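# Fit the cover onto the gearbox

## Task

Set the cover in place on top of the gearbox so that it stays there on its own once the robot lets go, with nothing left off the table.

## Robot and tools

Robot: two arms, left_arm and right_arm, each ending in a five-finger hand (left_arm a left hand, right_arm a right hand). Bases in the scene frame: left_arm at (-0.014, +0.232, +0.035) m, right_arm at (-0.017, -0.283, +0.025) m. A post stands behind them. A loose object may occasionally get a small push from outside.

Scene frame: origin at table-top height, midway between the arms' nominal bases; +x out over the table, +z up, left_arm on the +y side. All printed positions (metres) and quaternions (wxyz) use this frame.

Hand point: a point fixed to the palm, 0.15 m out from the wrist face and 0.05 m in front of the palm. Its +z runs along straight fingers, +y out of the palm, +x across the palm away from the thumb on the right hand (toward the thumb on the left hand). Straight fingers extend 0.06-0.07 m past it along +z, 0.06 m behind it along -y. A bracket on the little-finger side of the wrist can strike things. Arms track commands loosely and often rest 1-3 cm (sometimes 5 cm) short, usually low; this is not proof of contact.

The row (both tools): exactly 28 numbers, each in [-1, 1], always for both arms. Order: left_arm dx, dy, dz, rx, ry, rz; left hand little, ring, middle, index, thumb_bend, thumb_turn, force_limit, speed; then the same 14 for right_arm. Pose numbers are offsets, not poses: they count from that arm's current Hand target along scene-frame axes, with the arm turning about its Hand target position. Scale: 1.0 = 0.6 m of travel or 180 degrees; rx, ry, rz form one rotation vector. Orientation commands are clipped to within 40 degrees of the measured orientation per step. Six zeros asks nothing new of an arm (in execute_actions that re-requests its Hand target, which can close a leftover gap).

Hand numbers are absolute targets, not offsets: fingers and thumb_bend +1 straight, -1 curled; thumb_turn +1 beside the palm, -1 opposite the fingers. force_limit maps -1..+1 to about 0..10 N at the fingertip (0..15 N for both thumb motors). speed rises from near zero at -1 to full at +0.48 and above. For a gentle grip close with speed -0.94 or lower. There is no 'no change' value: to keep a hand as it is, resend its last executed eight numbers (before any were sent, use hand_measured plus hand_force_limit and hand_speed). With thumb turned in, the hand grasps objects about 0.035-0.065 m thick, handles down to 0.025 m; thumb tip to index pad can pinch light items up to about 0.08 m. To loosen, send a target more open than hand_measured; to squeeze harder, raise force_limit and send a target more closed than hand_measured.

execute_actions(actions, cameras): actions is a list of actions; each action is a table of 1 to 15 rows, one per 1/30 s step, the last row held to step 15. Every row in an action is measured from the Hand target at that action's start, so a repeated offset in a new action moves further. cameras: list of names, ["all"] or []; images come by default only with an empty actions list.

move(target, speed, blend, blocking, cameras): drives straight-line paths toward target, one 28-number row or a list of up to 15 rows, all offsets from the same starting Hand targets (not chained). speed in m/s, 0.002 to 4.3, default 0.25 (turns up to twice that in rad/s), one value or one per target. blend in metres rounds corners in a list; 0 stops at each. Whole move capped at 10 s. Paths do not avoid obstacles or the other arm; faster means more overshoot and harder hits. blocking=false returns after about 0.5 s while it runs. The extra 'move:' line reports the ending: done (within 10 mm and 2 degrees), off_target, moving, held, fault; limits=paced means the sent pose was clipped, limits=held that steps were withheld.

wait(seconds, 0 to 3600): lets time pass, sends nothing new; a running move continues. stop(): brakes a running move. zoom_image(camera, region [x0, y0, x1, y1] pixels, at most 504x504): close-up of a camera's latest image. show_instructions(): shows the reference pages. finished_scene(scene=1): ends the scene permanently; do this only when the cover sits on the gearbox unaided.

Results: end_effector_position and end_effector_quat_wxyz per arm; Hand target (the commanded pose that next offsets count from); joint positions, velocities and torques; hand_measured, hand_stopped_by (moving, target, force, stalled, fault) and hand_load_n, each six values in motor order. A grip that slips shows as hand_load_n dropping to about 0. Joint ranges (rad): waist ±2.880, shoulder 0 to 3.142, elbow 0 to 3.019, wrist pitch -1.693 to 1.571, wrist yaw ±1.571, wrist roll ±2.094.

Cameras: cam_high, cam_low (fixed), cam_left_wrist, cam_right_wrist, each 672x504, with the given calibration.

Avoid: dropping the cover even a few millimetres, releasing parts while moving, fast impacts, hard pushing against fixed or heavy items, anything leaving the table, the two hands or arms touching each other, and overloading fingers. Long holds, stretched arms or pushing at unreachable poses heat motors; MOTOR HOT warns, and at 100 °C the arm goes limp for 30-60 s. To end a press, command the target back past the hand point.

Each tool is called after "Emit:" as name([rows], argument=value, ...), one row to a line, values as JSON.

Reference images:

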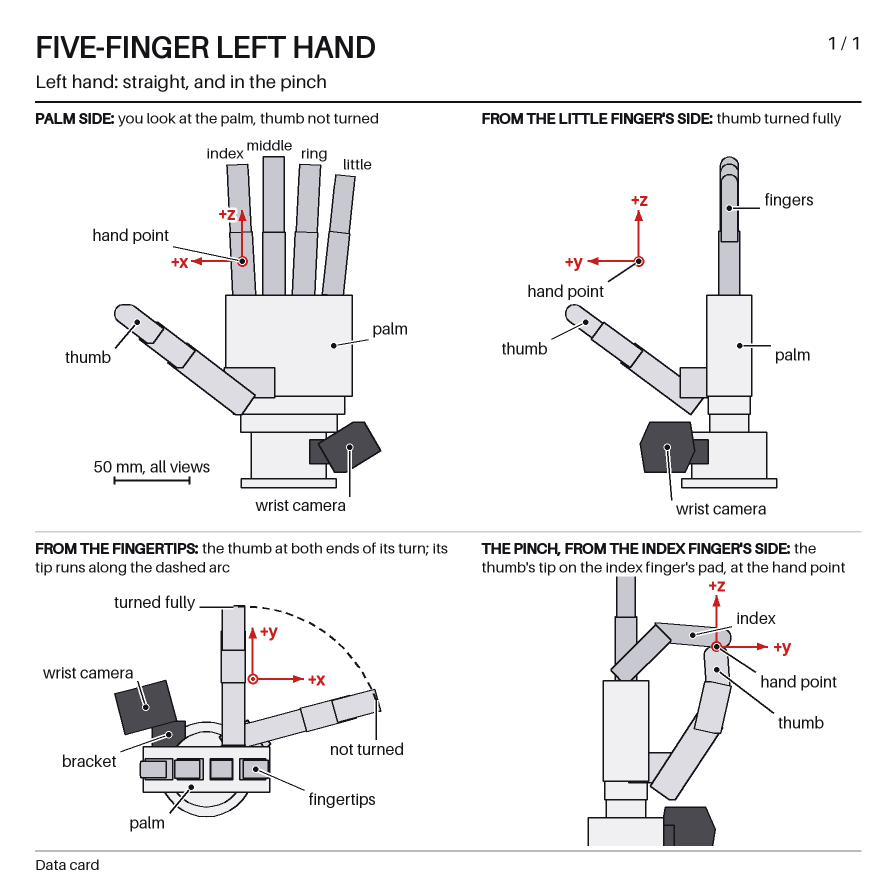

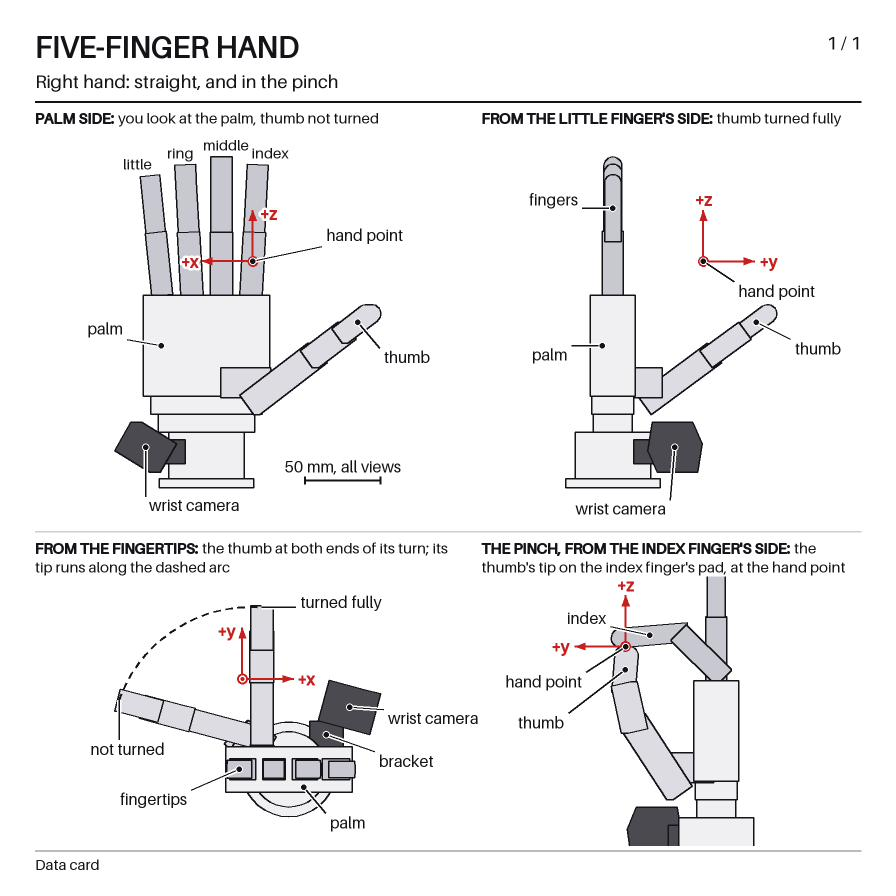

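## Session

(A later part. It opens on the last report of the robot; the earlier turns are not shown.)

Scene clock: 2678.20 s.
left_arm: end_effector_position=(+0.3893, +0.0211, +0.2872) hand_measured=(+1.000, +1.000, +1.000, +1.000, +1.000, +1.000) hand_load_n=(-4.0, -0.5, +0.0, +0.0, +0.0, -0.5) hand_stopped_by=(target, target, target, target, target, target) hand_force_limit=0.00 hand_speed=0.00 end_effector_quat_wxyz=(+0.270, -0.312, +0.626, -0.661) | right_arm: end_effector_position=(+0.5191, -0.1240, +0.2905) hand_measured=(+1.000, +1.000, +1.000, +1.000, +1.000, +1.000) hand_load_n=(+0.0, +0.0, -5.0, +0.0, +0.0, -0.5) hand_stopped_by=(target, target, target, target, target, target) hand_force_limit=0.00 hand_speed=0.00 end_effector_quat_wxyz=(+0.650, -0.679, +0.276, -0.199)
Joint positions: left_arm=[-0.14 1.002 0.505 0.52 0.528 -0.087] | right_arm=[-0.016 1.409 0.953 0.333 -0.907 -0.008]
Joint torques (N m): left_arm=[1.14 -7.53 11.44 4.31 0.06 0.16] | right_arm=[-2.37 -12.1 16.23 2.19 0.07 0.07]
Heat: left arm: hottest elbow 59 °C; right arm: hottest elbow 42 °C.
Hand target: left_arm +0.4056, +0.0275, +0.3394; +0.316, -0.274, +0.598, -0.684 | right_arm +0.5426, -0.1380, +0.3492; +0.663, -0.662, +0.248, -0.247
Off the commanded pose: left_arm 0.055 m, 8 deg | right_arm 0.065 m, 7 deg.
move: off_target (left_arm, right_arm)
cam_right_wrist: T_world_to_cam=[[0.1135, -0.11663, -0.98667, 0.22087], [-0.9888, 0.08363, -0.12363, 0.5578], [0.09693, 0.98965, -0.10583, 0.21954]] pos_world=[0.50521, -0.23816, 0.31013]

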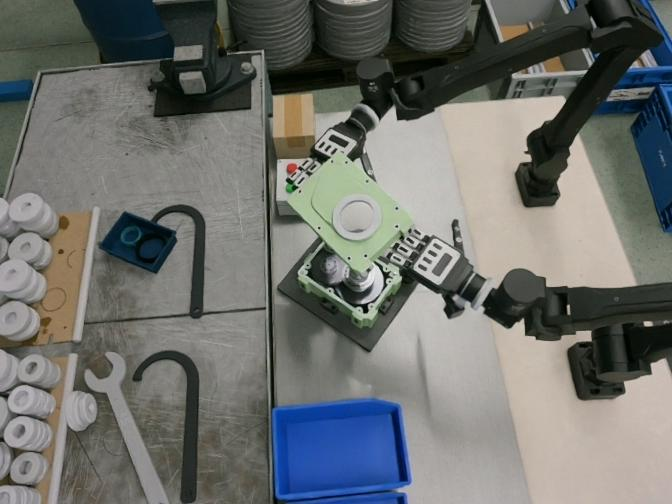

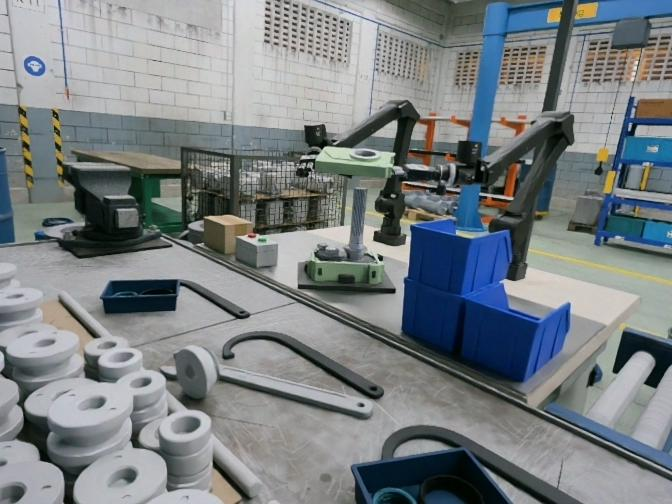

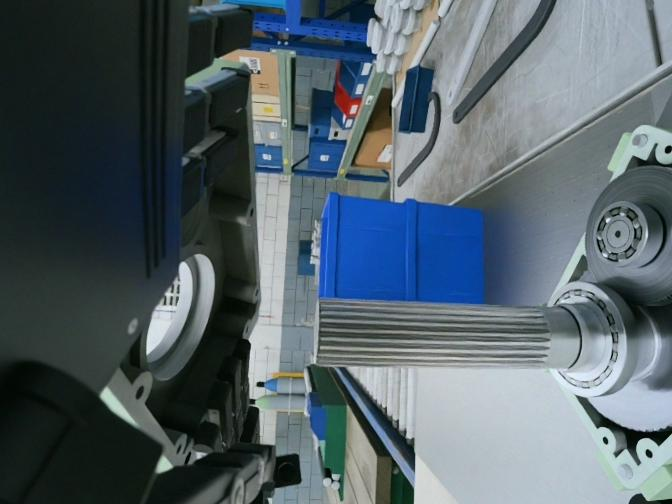

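Emit:
move(target=[-0.042,-0.052,0,0,0,0,1,1,1,1,1,1,0,0,-0.005,-0.02,0,0,0,0,1,1,1,1,1,1,0,0], speed=0.08, cameras=["cam_high","cam_low","cam_right_wrist"])

Emit:
zoom_image(camera="cam_high", region=[260, 120, 460, 270])

Scene clock: 2696.43 s.
left_arm: end_effector_position=(+0.3776, -0.0034, +0.2982) hand_measured=(+1.000, +1.000, +1.000, +1.000, +1.000, +1.000) hand_load_n=(-4.5, -0.5, +0.0, +0.0, +0.0, -0.5) hand_stopped_by=(target, target, target, target, target, target) hand_force_limit=0.00 hand_speed=0.00 end_effector_quat_wxyz=(+0.282, -0.309, +0.617, -0.667) | right_arm: end_effector_position=(+0.5205, -0.1403, +0.2912) hand_measured=(+1.000, +1.000, +1.000, +1.000, +1.000, +1.000) hand_load_n=(+0.0, +0.0, -2.5, -5.0, +0.0, +0.0) hand_stopped_by=(target, target, target, target, target, target) hand_force_limit=0.00 hand_speed=0.00 end_effector_quat_wxyz=(+0.650, -0.677, +0.280, -0.203)
Joint positions: left_arm=[-0.243 0.963 0.495 0.52 0.411 -0.085] | right_arm=[-0.05 1.409 0.953 0.333 -0.93 -0.008]
Joint torques (N m): left_arm=[-0.73 -8.64 10.24 2.82 -0.33 0.27] | right_arm=[-1.73 -12.04 15.99 2.28 -0.07 0.08]
Heat: left arm: hottest elbow 58 °C; right arm: hottest elbow 42 °C.
Hand target: left_arm +0.3803, -0.0037, +0.3393; +0.315, -0.274, +0.598, -0.684 | right_arm +0.5395, -0.1501, +0.3493; +0.663, -0.662, +0.248, -0.248
Off the commanded pose: left_arm 0.041 m, 6 deg | right_arm 0.062 m, 7 deg.
move: off_target (left_arm, right_arm)
cam_right_wrist: T_world_to_cam=[[0.11263, -0.11524, -0.98693, 0.22025], [-0.98766, 0.09579, -0.1239, 0.56179], [0.10882, 0.98871, -0.10302, 0.22851]] pos_world=[0.50518, -0.25436, 0.31052]

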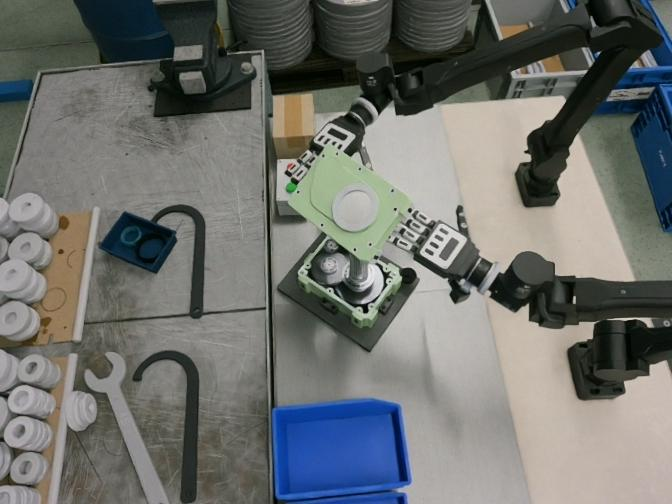

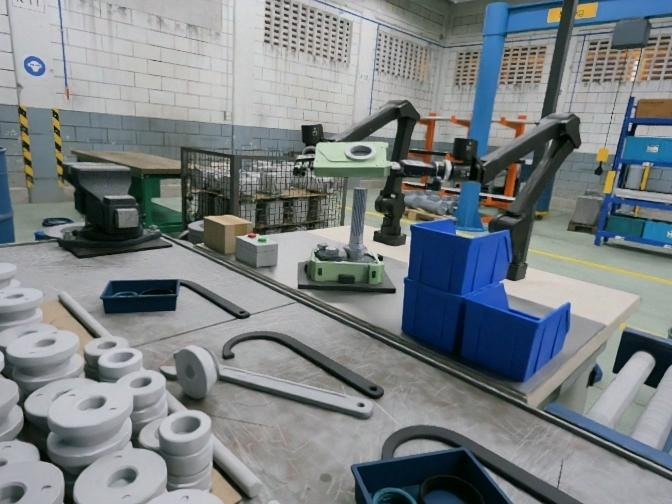

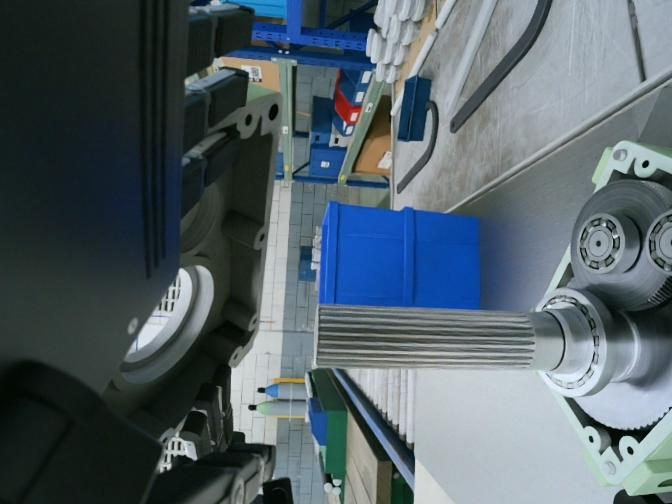

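Scaled by 2.520 from the camera's image (finer frame: 960x720).

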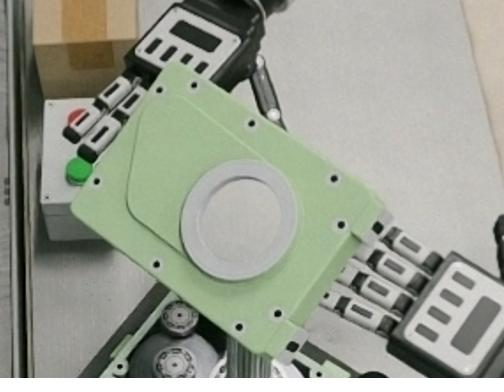

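Emit:
move(target=[-0.025,-0.015,-0.07,0,0,0,1,1,1,1,1,1,0,0,-0.025,-0.010,-0.07,0,0,0,1,1,1,1,1,1,0,0], speed=0.08, cameras=["cam_high","cam_low","cam_right_wrist"])

Emit:
zoom_image(camera="cam_high", region=[260, 120, 460, 270])

Emit:
zoom_image(camera="cam_low", region=[280, 110, 460, 300])

Scene clock: 2710.67 s.
left_arm: end_effector_position=(+0.3659, -0.0073, +0.2922) hand_measured=(+1.000, +1.000, +1.000, +1.000, +1.000, +1.000) hand_load_n=(+0.0, +0.0, -0.5, +0.0, +0.0, -0.5) hand_stopped_by=(target, target, target, target, target, target) hand_force_limit=0.00 hand_speed=0.00 end_effector_quat_wxyz=(-0.312, +0.285, -0.601, +0.679) | right_arm: end_effector_position=(+0.5149, -0.1382, +0.2745) hand_measured=(+1.000, +1.000, +1.000, +0.886, +1.000, +1.000) hand_load_n=(+0.0, +0.0, +2.0, -34.5, +0.0, -0.5) hand_stopped_by=(target, target, target, target, target, target) hand_force_limit=0.00 hand_speed=0.00 end_effector_quat_wxyz=(+0.651, -0.680, +0.259, -0.216)
Joint positions: left_arm=[-0.283 0.955 0.423 0.655 0.359 -0.056] | right_arm=[-0.046 1.418 0.905 0.413 -0.938 -0.038]
Joint torques (N m): left_arm=[-1.38 -3.9 8.01 2.89 -0.13 0.1] | right_arm=[-3.08 -11.63 11.58 3.84 -0.35 0.34]
Heat: left arm: hottest elbow 57 °C; right arm: hottest elbow 42 °C.
Hand target: left_arm +0.3653, -0.0127, +0.2972; -0.315, +0.274, -0.598, +0.684 | right_arm +0.5246, -0.1561, +0.3073; +0.663, -0.662, +0.248, -0.247
Off the commanded pose: left_arm 0.007 m, 2 deg | right_arm 0.039 m, 5 deg.
move: off_target (right_arm)
cam_right_wrist: T_world_to_cam=[[0.15932, -0.13231, -0.97832, 0.17589], [-0.98212, 0.07944, -0.17069, 0.56182], [0.1003, 0.98802, -0.11729, 0.23347]] pos_world=[0.50033, -0.25203, 0.29535]

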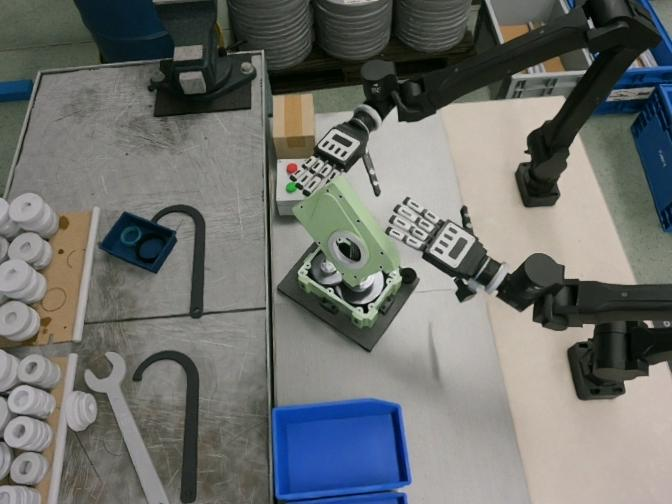

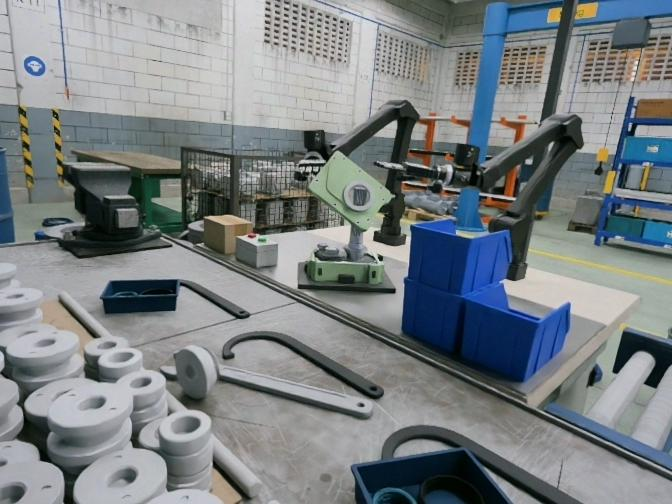

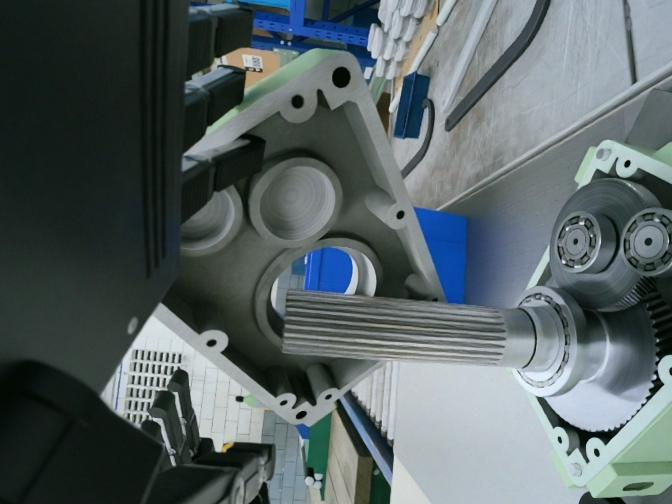

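Scaled by 2.520 from the camera's image (finer frame: 960x720).

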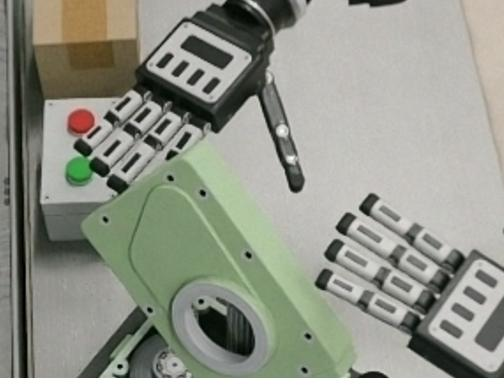

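Scaled by 2.653 from the camera's image (finer frame: 960x720).

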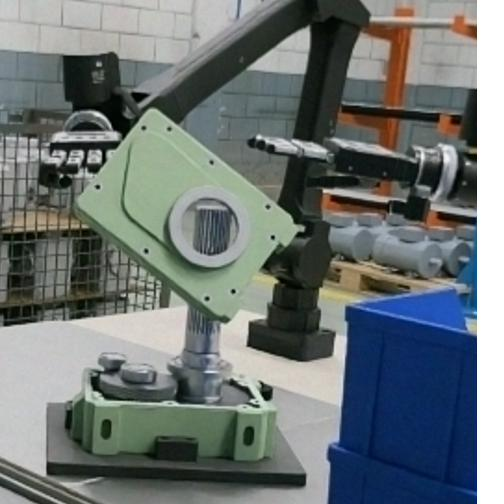

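Emit:
wait(seconds=0.1, cameras=["cam_high","cam_low","cam_left_wrist","cam_right_wrist"])

Emit:
zoom_image(camera="cam_right_wrist", region=[120, 0, 520, 440])

Emit:
zoom_image(camera="cam_low", region=[290, 140, 430, 300])

Emit:
zoom_image(camera="cam_high", region=[270, 130, 430, 350])

Scene clock: 2732.67 s.
left_arm: end_effector_position=(+0.3659, -0.0073, +0.2922) hand_measured=(+1.000, +1.000, +1.000, +1.000, +1.000, +1.000) hand_load_n=(+0.0, +0.0, +0.0, +0.0, +0.0, -0.5) hand_stopped_by=(target, target, target, target, target, target) hand_force_limit=0.00 hand_speed=0.00 end_effector_quat_wxyz=(-0.312, +0.285, -0.601, +0.679) | right_arm: end_effector_position=(+0.5149, -0.1382, +0.2745) hand_measured=(+1.000, +1.000, +1.000, +0.886, +1.000, +1.000) hand_load_n=(+0.0, +0.0, +1.5, -34.5, +0.0, -0.5) hand_stopped_by=(target, target, target, target, target, target) hand_force_limit=0.00 hand_speed=0.00 end_effector_quat_wxyz=(+0.651, -0.680, +0.259, -0.216)
Joint positions: left_arm=[-0.283 0.955 0.423 0.655 0.359 -0.056] | right_arm=[-0.046 1.418 0.905 0.413 -0.938 -0.038]
Joint torques (N m): left_arm=[-1.44 -3.84 7.99 2.91 -0.13 0.11] | right_arm=[-3.43 -11.22 11.54 3.79 -0.36 0.36]
Heat: left arm: hottest elbow 55 °C; right arm: hottest elbow 43 °C.
Hand target: left_arm +0.3653, -0.0127, +0.2972; -0.315, +0.274, -0.598, +0.684 | right_arm +0.5246, -0.1561, +0.3073; +0.663, -0.662, +0.248, -0.247
Off the commanded pose: left_arm 0.007 m, 2 deg | right_arm 0.039 m, 5 deg.
wait: 0.10 s; at rest from the start
cam_left_wrist: T_world_to_cam=[[-0.29302, -0.09246, 0.95163, -0.18106], [-0.88611, -0.34757, -0.30661, 0.41445], [0.35911, -0.93309, 0.01992, -0.03178]] pos_world=[0.3256, 0.09766, 0.30001]
cam_right_wrist: T_world_to_cam=[[0.15932, -0.13231, -0.97832, 0.17589], [-0.98212, 0.07944, -0.17069, 0.56182], [0.1003, 0.98802, -0.11729, 0.23347]] pos_world=[0.50033, -0.25203, 0.29535]

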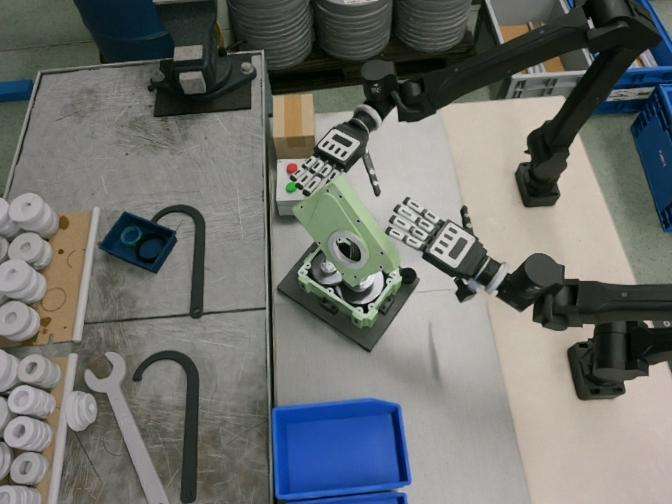

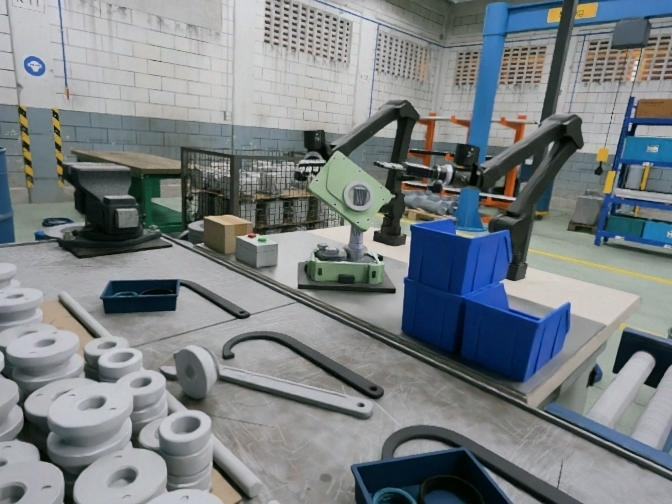

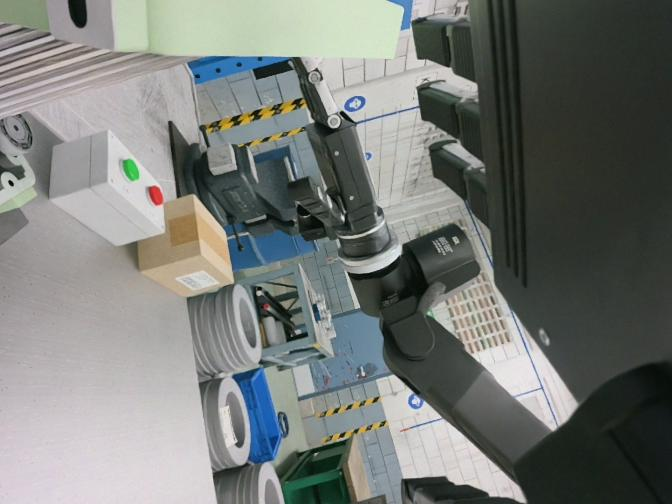

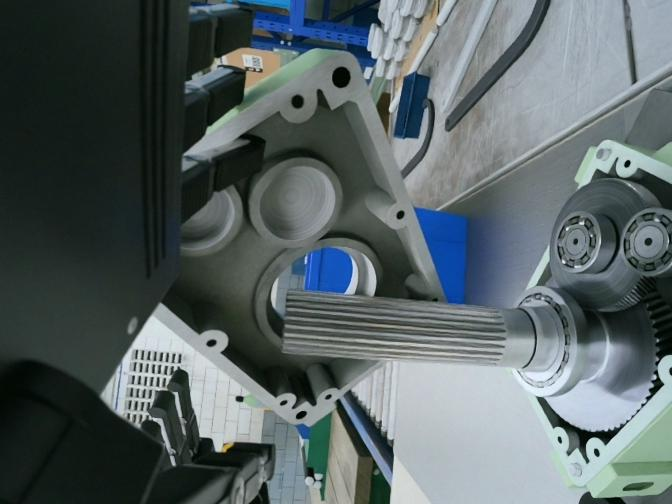

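Scaled by 1.145 from the camera's image (finer frame: 960x720).

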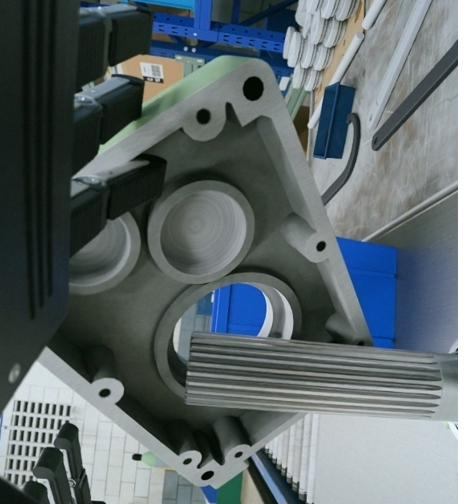

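Scaled by 3.150 from the camera's image (finer frame: 960x720).

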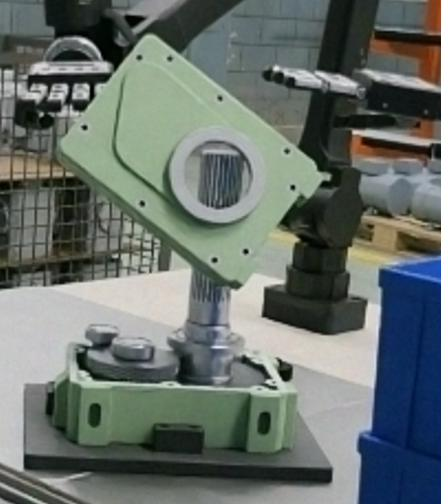

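Scaled by 2.291 from the camera's image (finer frame: 960x720).

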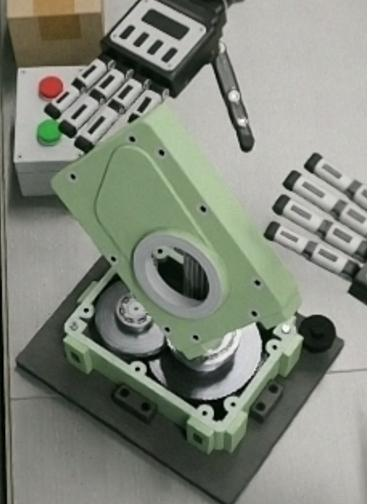

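Emit:
move([
  [-0.1017,0.18,-0.012,0,0,0,1,1,1,-1,1,1,0,0,0,0,0,0,0,0,1,1,1,1,1,1,0,0],
  [-0.0597,0.2277,-0.3787,0,0,0,1,1,1,-1,1,1,0,0,0,0,0,0,0,0,1,1,1,1,1,1,0,0],
], speed=0.25, blend=[0.03,0], cameras=["cam_high","cam_low","cam_left_wrist"])

Scene clock: 2786.80 s.
left_arm: end_effector_position=(+0.3231, +0.1184, +0.0629) hand_measured=(+1.000, +1.000, +1.000, -1.000, +1.000, +1.000) hand_load_n=(+0.0, +0.0, +0.0, +0.5, +0.0, +0.0) hand_stopped_by=(target, target, target, target, target, target) hand_force_limit=0.00 hand_speed=0.00 end_effector_quat_wxyz=(+0.267, -0.300, +0.658, -0.637) | right_arm: end_effector_position=(+0.5149, -0.1382, +0.2745) hand_measured=(+1.000, +1.000, +1.000, +0.886, +1.000, +1.000) hand_load_n=(+0.0, +0.0, +1.5, -34.5, +0.0, +0.0) hand_stopped_by=(target, target, target, target, target, target) hand_force_limit=0.00 hand_speed=0.00 end_effector_quat_wxyz=(+0.651, -0.680, +0.259, -0.216)
Joint positions: left_arm=[0.238 1.806 0.162 1.565 0.929 0.031] | right_arm=[-0.046 1.418 0.905 0.413 -0.938 -0.038]
Joint torques (N m): left_arm=[0.67 -9.11 1.25 2.59 0.3 0.1] | right_arm=[-3.31 -11.28 11.45 3.81 -0.36 0.36]
Heat: left arm: hottest elbow 51 °C; right arm: hottest elbow 42 °C.
Hand target: left_arm +0.3296, +0.1239, +0.0702; +0.315, -0.274, +0.598, -0.684 | right_arm +0.5246, -0.1561, +0.3073; +0.663, -0.662, +0.248, -0.247
Off the commanded pose: left_arm 0.011 m, 11 deg | right_arm 0.039 m, 5 deg.
joint sent to its limit (left arm) — joint 4 (wrist pitch), upper limit. The joint targets are off in orientation, not in position.
move: off_target (left_arm)
cam_left_wrist: T_world_to_cam=[[-0.17018, -0.17078, 0.9705, 0.00461], [-0.93661, -0.27808, -0.21317, 0.35217], [0.30628, -0.94525, -0.11263, 0.13235]] pos_world=[0.29009, 0.22382, 0.08551]

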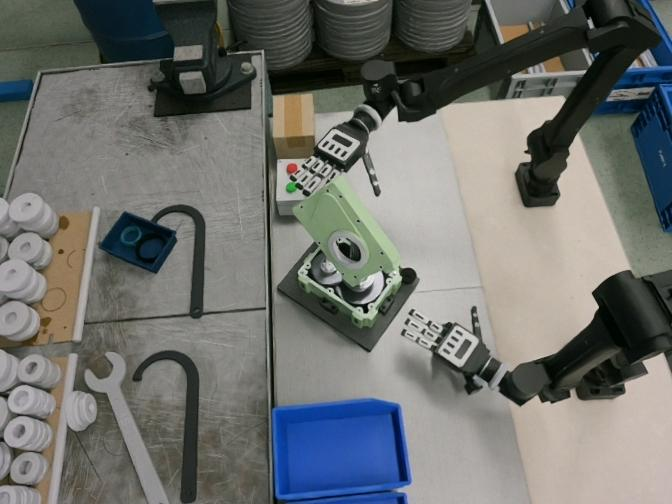

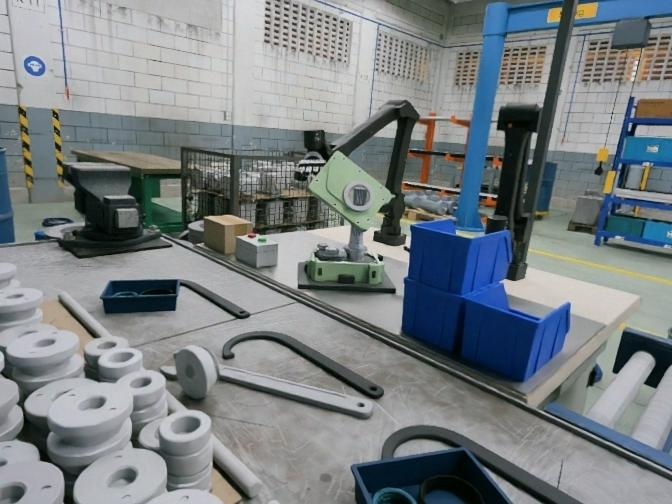

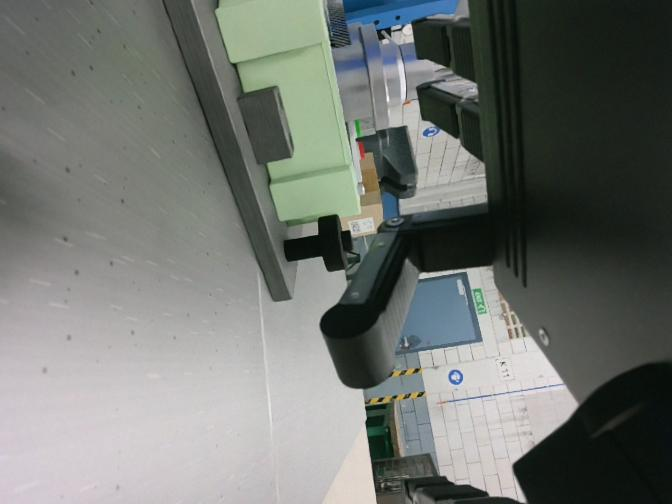

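Emit:
move(target=[0.108,-0.09,0.025,0,0,0,1,1,1,-1,1,1,0,0,0,0,0,0,0,0,1,1,1,1,1,1,0,0], speed=0.15, cameras=["cam_low","cam_left_wrist"])

Scene clock: 2794.67 s.
left_arm: end_effector_position=(+0.3911, +0.0743, +0.0822) hand_measured=(+1.000, +1.000, +1.000, -1.000, +1.000, +1.000) hand_load_n=(+0.0, +0.0, +0.0, +0.0, +0.5, +0.0) hand_stopped_by=(target, target, target, target, target, target) hand_force_limit=0.00 hand_speed=0.00 end_effector_quat_wxyz=(+0.300, -0.291, +0.632, -0.653) | right_arm: end_effector_position=(+0.5149, -0.1382, +0.2745) hand_measured=(+1.000, +1.000, +1.000, +0.886, +1.000, +1.000) hand_load_n=(+0.0, +0.0, +1.5, -34.5, +0.0, -0.5) hand_stopped_by=(target, target, target, target, target, target) hand_force_limit=0.00 hand_speed=0.00 end_effector_quat_wxyz=(+0.651, -0.680, +0.259, -0.216)
Joint positions: left_arm=[0.032 1.828 0.305 1.565 0.688 -0.028] | right_arm=[-0.046 1.418 0.905 0.413 -0.938 -0.038]
Joint torques (N m): left_arm=[-1.08 -9.11 2.56 2.74 -0.11 -0.04] | right_arm=[-3.55 -11.28 11.51 3.82 -0.34 0.36]
Heat: left arm: hottest elbow 50 °C; right arm: hottest elbow 41 °C.
Hand target: left_arm +0.3945, +0.0699, +0.0852; +0.316, -0.274, +0.598, -0.684 | right_arm +0.5246, -0.1561, +0.3073; +0.663, -0.662, +0.248, -0.247
Off the commanded pose: left_arm 0.006 m, 6 deg | right_arm 0.039 m, 5 deg.
joint sent to its limit (left arm) — joint 4 (wrist pitch), upper limit. The joint targets are off in orientation, not in position.
move: off_target (left_arm)
cam_left_wrist: T_world_to_cam=[[-0.24124, -0.14923, 0.95892, 0.01712], [-0.9062, -0.31895, -0.27761, 0.40413], [0.34728, -0.93595, -0.05829, 0.05081]] pos_world=[0.35271, 0.17901, 0.09873]

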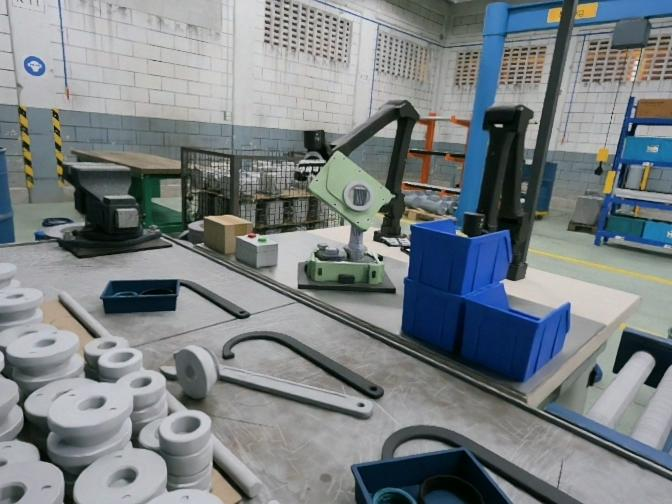

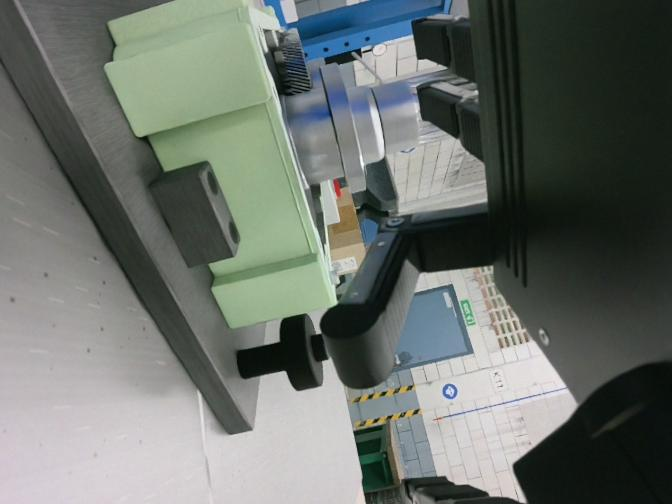

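Emit:
move(target=[0.072,-0.073,-0.015,0,0,0,1,1,1,-1,1,1,0,0,0,0,0,0,0,0,1,1,1,1,1,1,0,0], speed=0.12, cameras=["cam_low","cam_left_wrist","cam_right_wrist","cam_high"])

Emit:
zoom_image(camera="cam_low", region=[290, 140, 430, 300])

Scene clock: 2801.00 s.
left_arm: end_effector_position=(+0.4341, +0.0352, +0.0708) hand_measured=(+1.000, +1.000, +1.000, -1.000, +1.000, +1.000) hand_load_n=(+0.0, +0.0, +0.0, +0.0, +0.0, +0.0) hand_stopped_by=(target, target, target, target, target, target) hand_force_limit=0.00 hand_speed=0.00 end_effector_quat_wxyz=(+0.306, -0.293, +0.622, -0.659) | right_arm: end_effector_position=(+0.5149, -0.1382, +0.2745) hand_measured=(+1.000, +1.000, +1.000, +0.886, +1.000, +1.000) hand_load_n=(+0.0, +0.0, +1.5, -34.5, +0.0, -0.5) hand_stopped_by=(target, target, target, target, target, target) hand_force_limit=0.00 hand_speed=0.00 end_effector_quat_wxyz=(+0.651, -0.680, +0.259, -0.216)
Joint positions: left_arm=[-0.091 1.93 0.43 1.565 0.551 -0.039] | right_arm=[-0.046 1.418 0.905 0.413 -0.938 -0.038]
Joint torques (N m): left_arm=[-1.61 -11.34 3.19 2.74 0.05 -0.04] | right_arm=[-2.96 -11.22 11.58 3.79 -0.38 0.36]
Heat: left arm: hottest elbow 49 °C; right arm: hottest elbow 41 °C.
Hand target: left_arm +0.4377, +0.0261, +0.0762; +0.316, -0.274, +0.598, -0.684 | right_arm +0.5246, -0.1561, +0.3073; +0.663, -0.662, +0.248, -0.247
Off the commanded pose: left_arm 0.011 m, 5 deg | right_arm 0.039 m, 5 deg.
joint sent to its limit (left arm) — joint 4 (wrist pitch), upper limit. The joint targets are off in orientation, not in position.
move: off_target (left_arm)
cam_left_wrist: T_world_to_cam=[[-0.254, -0.1357, 0.95764, 0.03764], [-0.89736, -0.33637, -0.28567, 0.42482], [0.36088, -0.9319, -0.03634, -0.00896]] pos_world=[0.394, 0.13966, 0.08498]
cam_right_wrist: T_world_to_cam=[[0.15932, -0.13231, -0.97832, 0.17589], [-0.98212, 0.07944, -0.17069, 0.56182], [0.1003, 0.98802, -0.11729, 0.23347]] pos_world=[0.50033, -0.25203, 0.29535]

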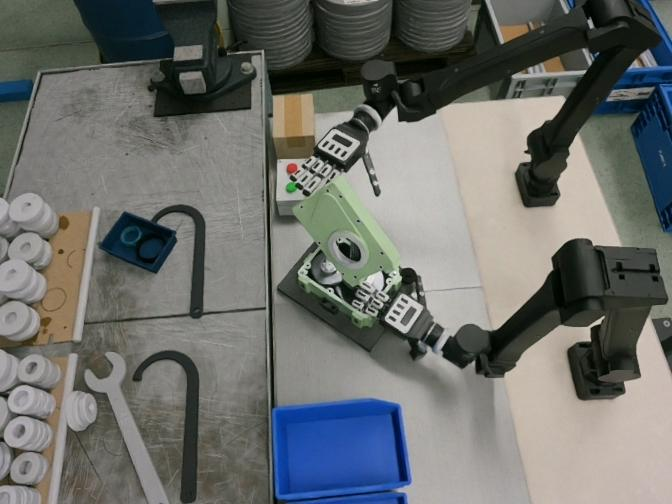

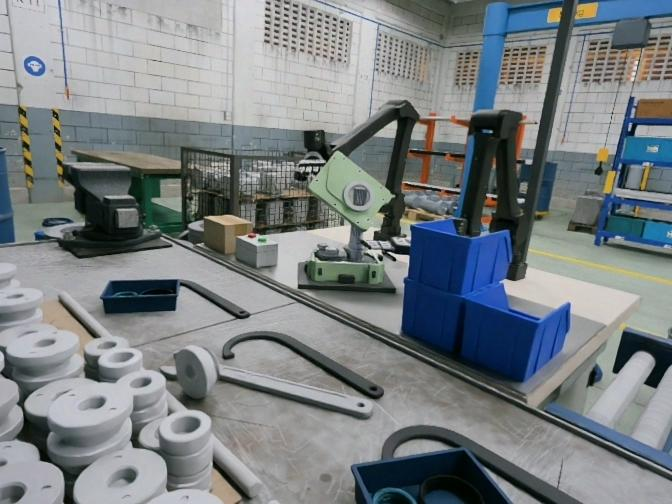

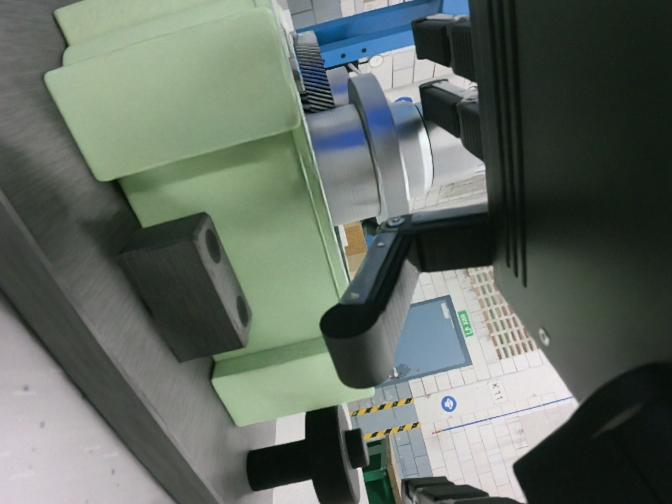

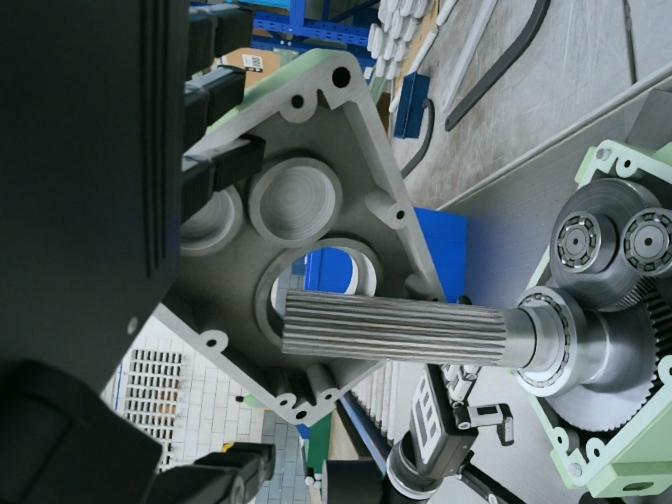

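Scaled by 3.150 from the camera's image (finer frame: 960x720).

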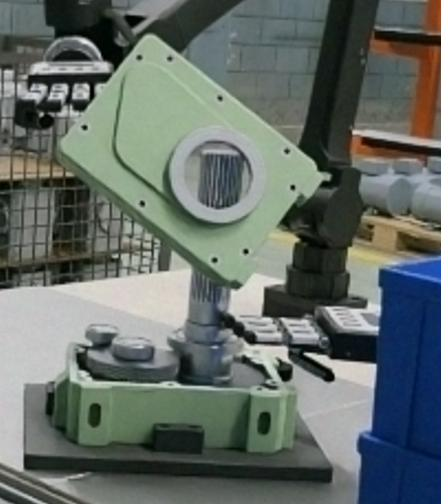

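Emit:
move(target=[0,0,0.09,0,0,0,1,1,1,-1,1,1,0,0,0,0,0,0,0,0,1,1,1,1,1,1,0,0], speed=0.08, cameras=["cam_low","cam_high","cam_right_wrist"])

Emit:
zoom_image(camera="cam_low", region=[290, 140, 430, 300])

Scene clock: 2814.03 s.
left_arm: end_effector_position=(+0.4345, +0.0343, +0.1034) hand_measured=(+1.000, +1.000, +1.000, -1.000, +1.000, +1.000) hand_load_n=(+0.0, +0.0, -5.0, +0.0, +0.0, +0.0) hand_stopped_by=(target, target, target, target, target, target) hand_force_limit=0.00 hand_speed=0.00 end_effector_quat_wxyz=(+0.305, -0.296, +0.611, -0.668) | right_arm: end_effector_position=(+0.5156, -0.1424, +0.2732) hand_measured=(+1.000, +1.000, +1.000, +0.886, +1.000, +1.000) hand_load_n=(+0.0, -0.5, +1.5, -36.5, +0.0, -0.5) hand_stopped_by=(target, target, target, target, target, target) hand_force_limit=0.00 hand_speed=0.00 end_effector_quat_wxyz=(+0.650, -0.679, +0.261, -0.218)
Joint positions: left_arm=[-0.091 1.813 0.418 1.487 0.544 -0.071] | right_arm=[-0.055 1.419 0.903 0.414 -0.94 -0.038]
Joint torques (N m): left_arm=[-1.49 -15.38 3.34 2.41 0.01 -0.06] | right_arm=[-2.43 -11.05 11.62 3.81 -0.33 0.36]
Heat: left arm: hottest elbow 47 °C; right arm: hottest elbow 41 °C.
Hand target: left_arm +0.4376, +0.0261, +0.1301; +0.315, -0.274, +0.598, -0.684 | right_arm +0.5246, -0.1561, +0.3073; +0.663, -0.662, +0.248, -0.247
Off the commanded pose: left_arm 0.028 m, 4 deg | right_arm 0.038 m, 4 deg.
move: off_target (left_arm)
cam_right_wrist: T_world_to_cam=[[0.15674, -0.13301, -0.97864, 0.17527], [-0.98192, 0.08547, -0.16888, 0.56284], [0.1061, 0.98742, -0.11721, 0.23439]] pos_world=[0.50032, -0.25623, 0.29405]
Images, in order (width x height): cam_high 672x504, cam_low 672x504, cam_right_wrist 672x504.

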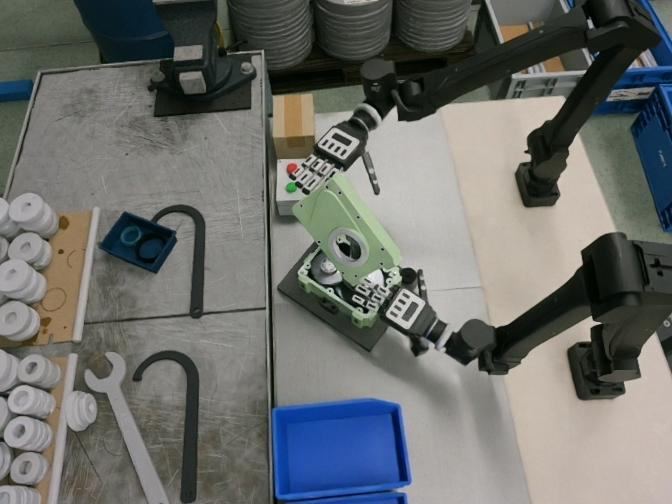

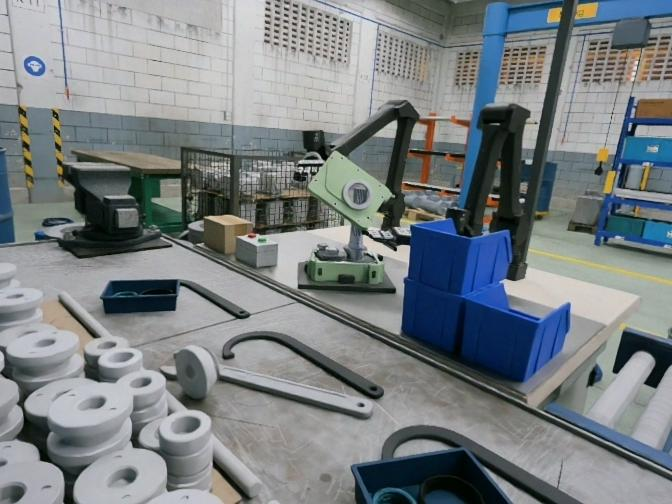

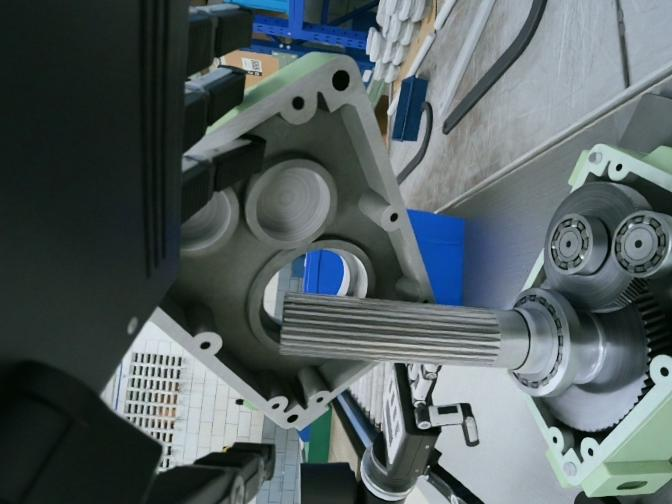

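Scaled by 3.150 from the camera's image (finer frame: 960x720).

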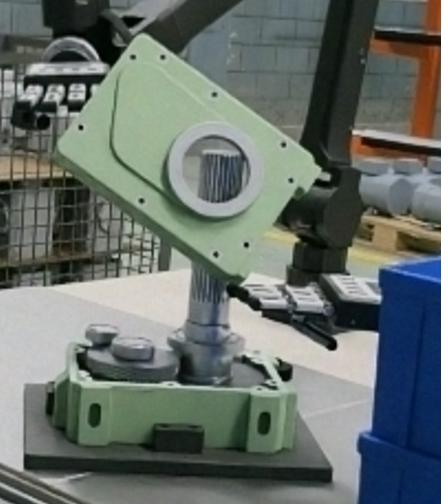

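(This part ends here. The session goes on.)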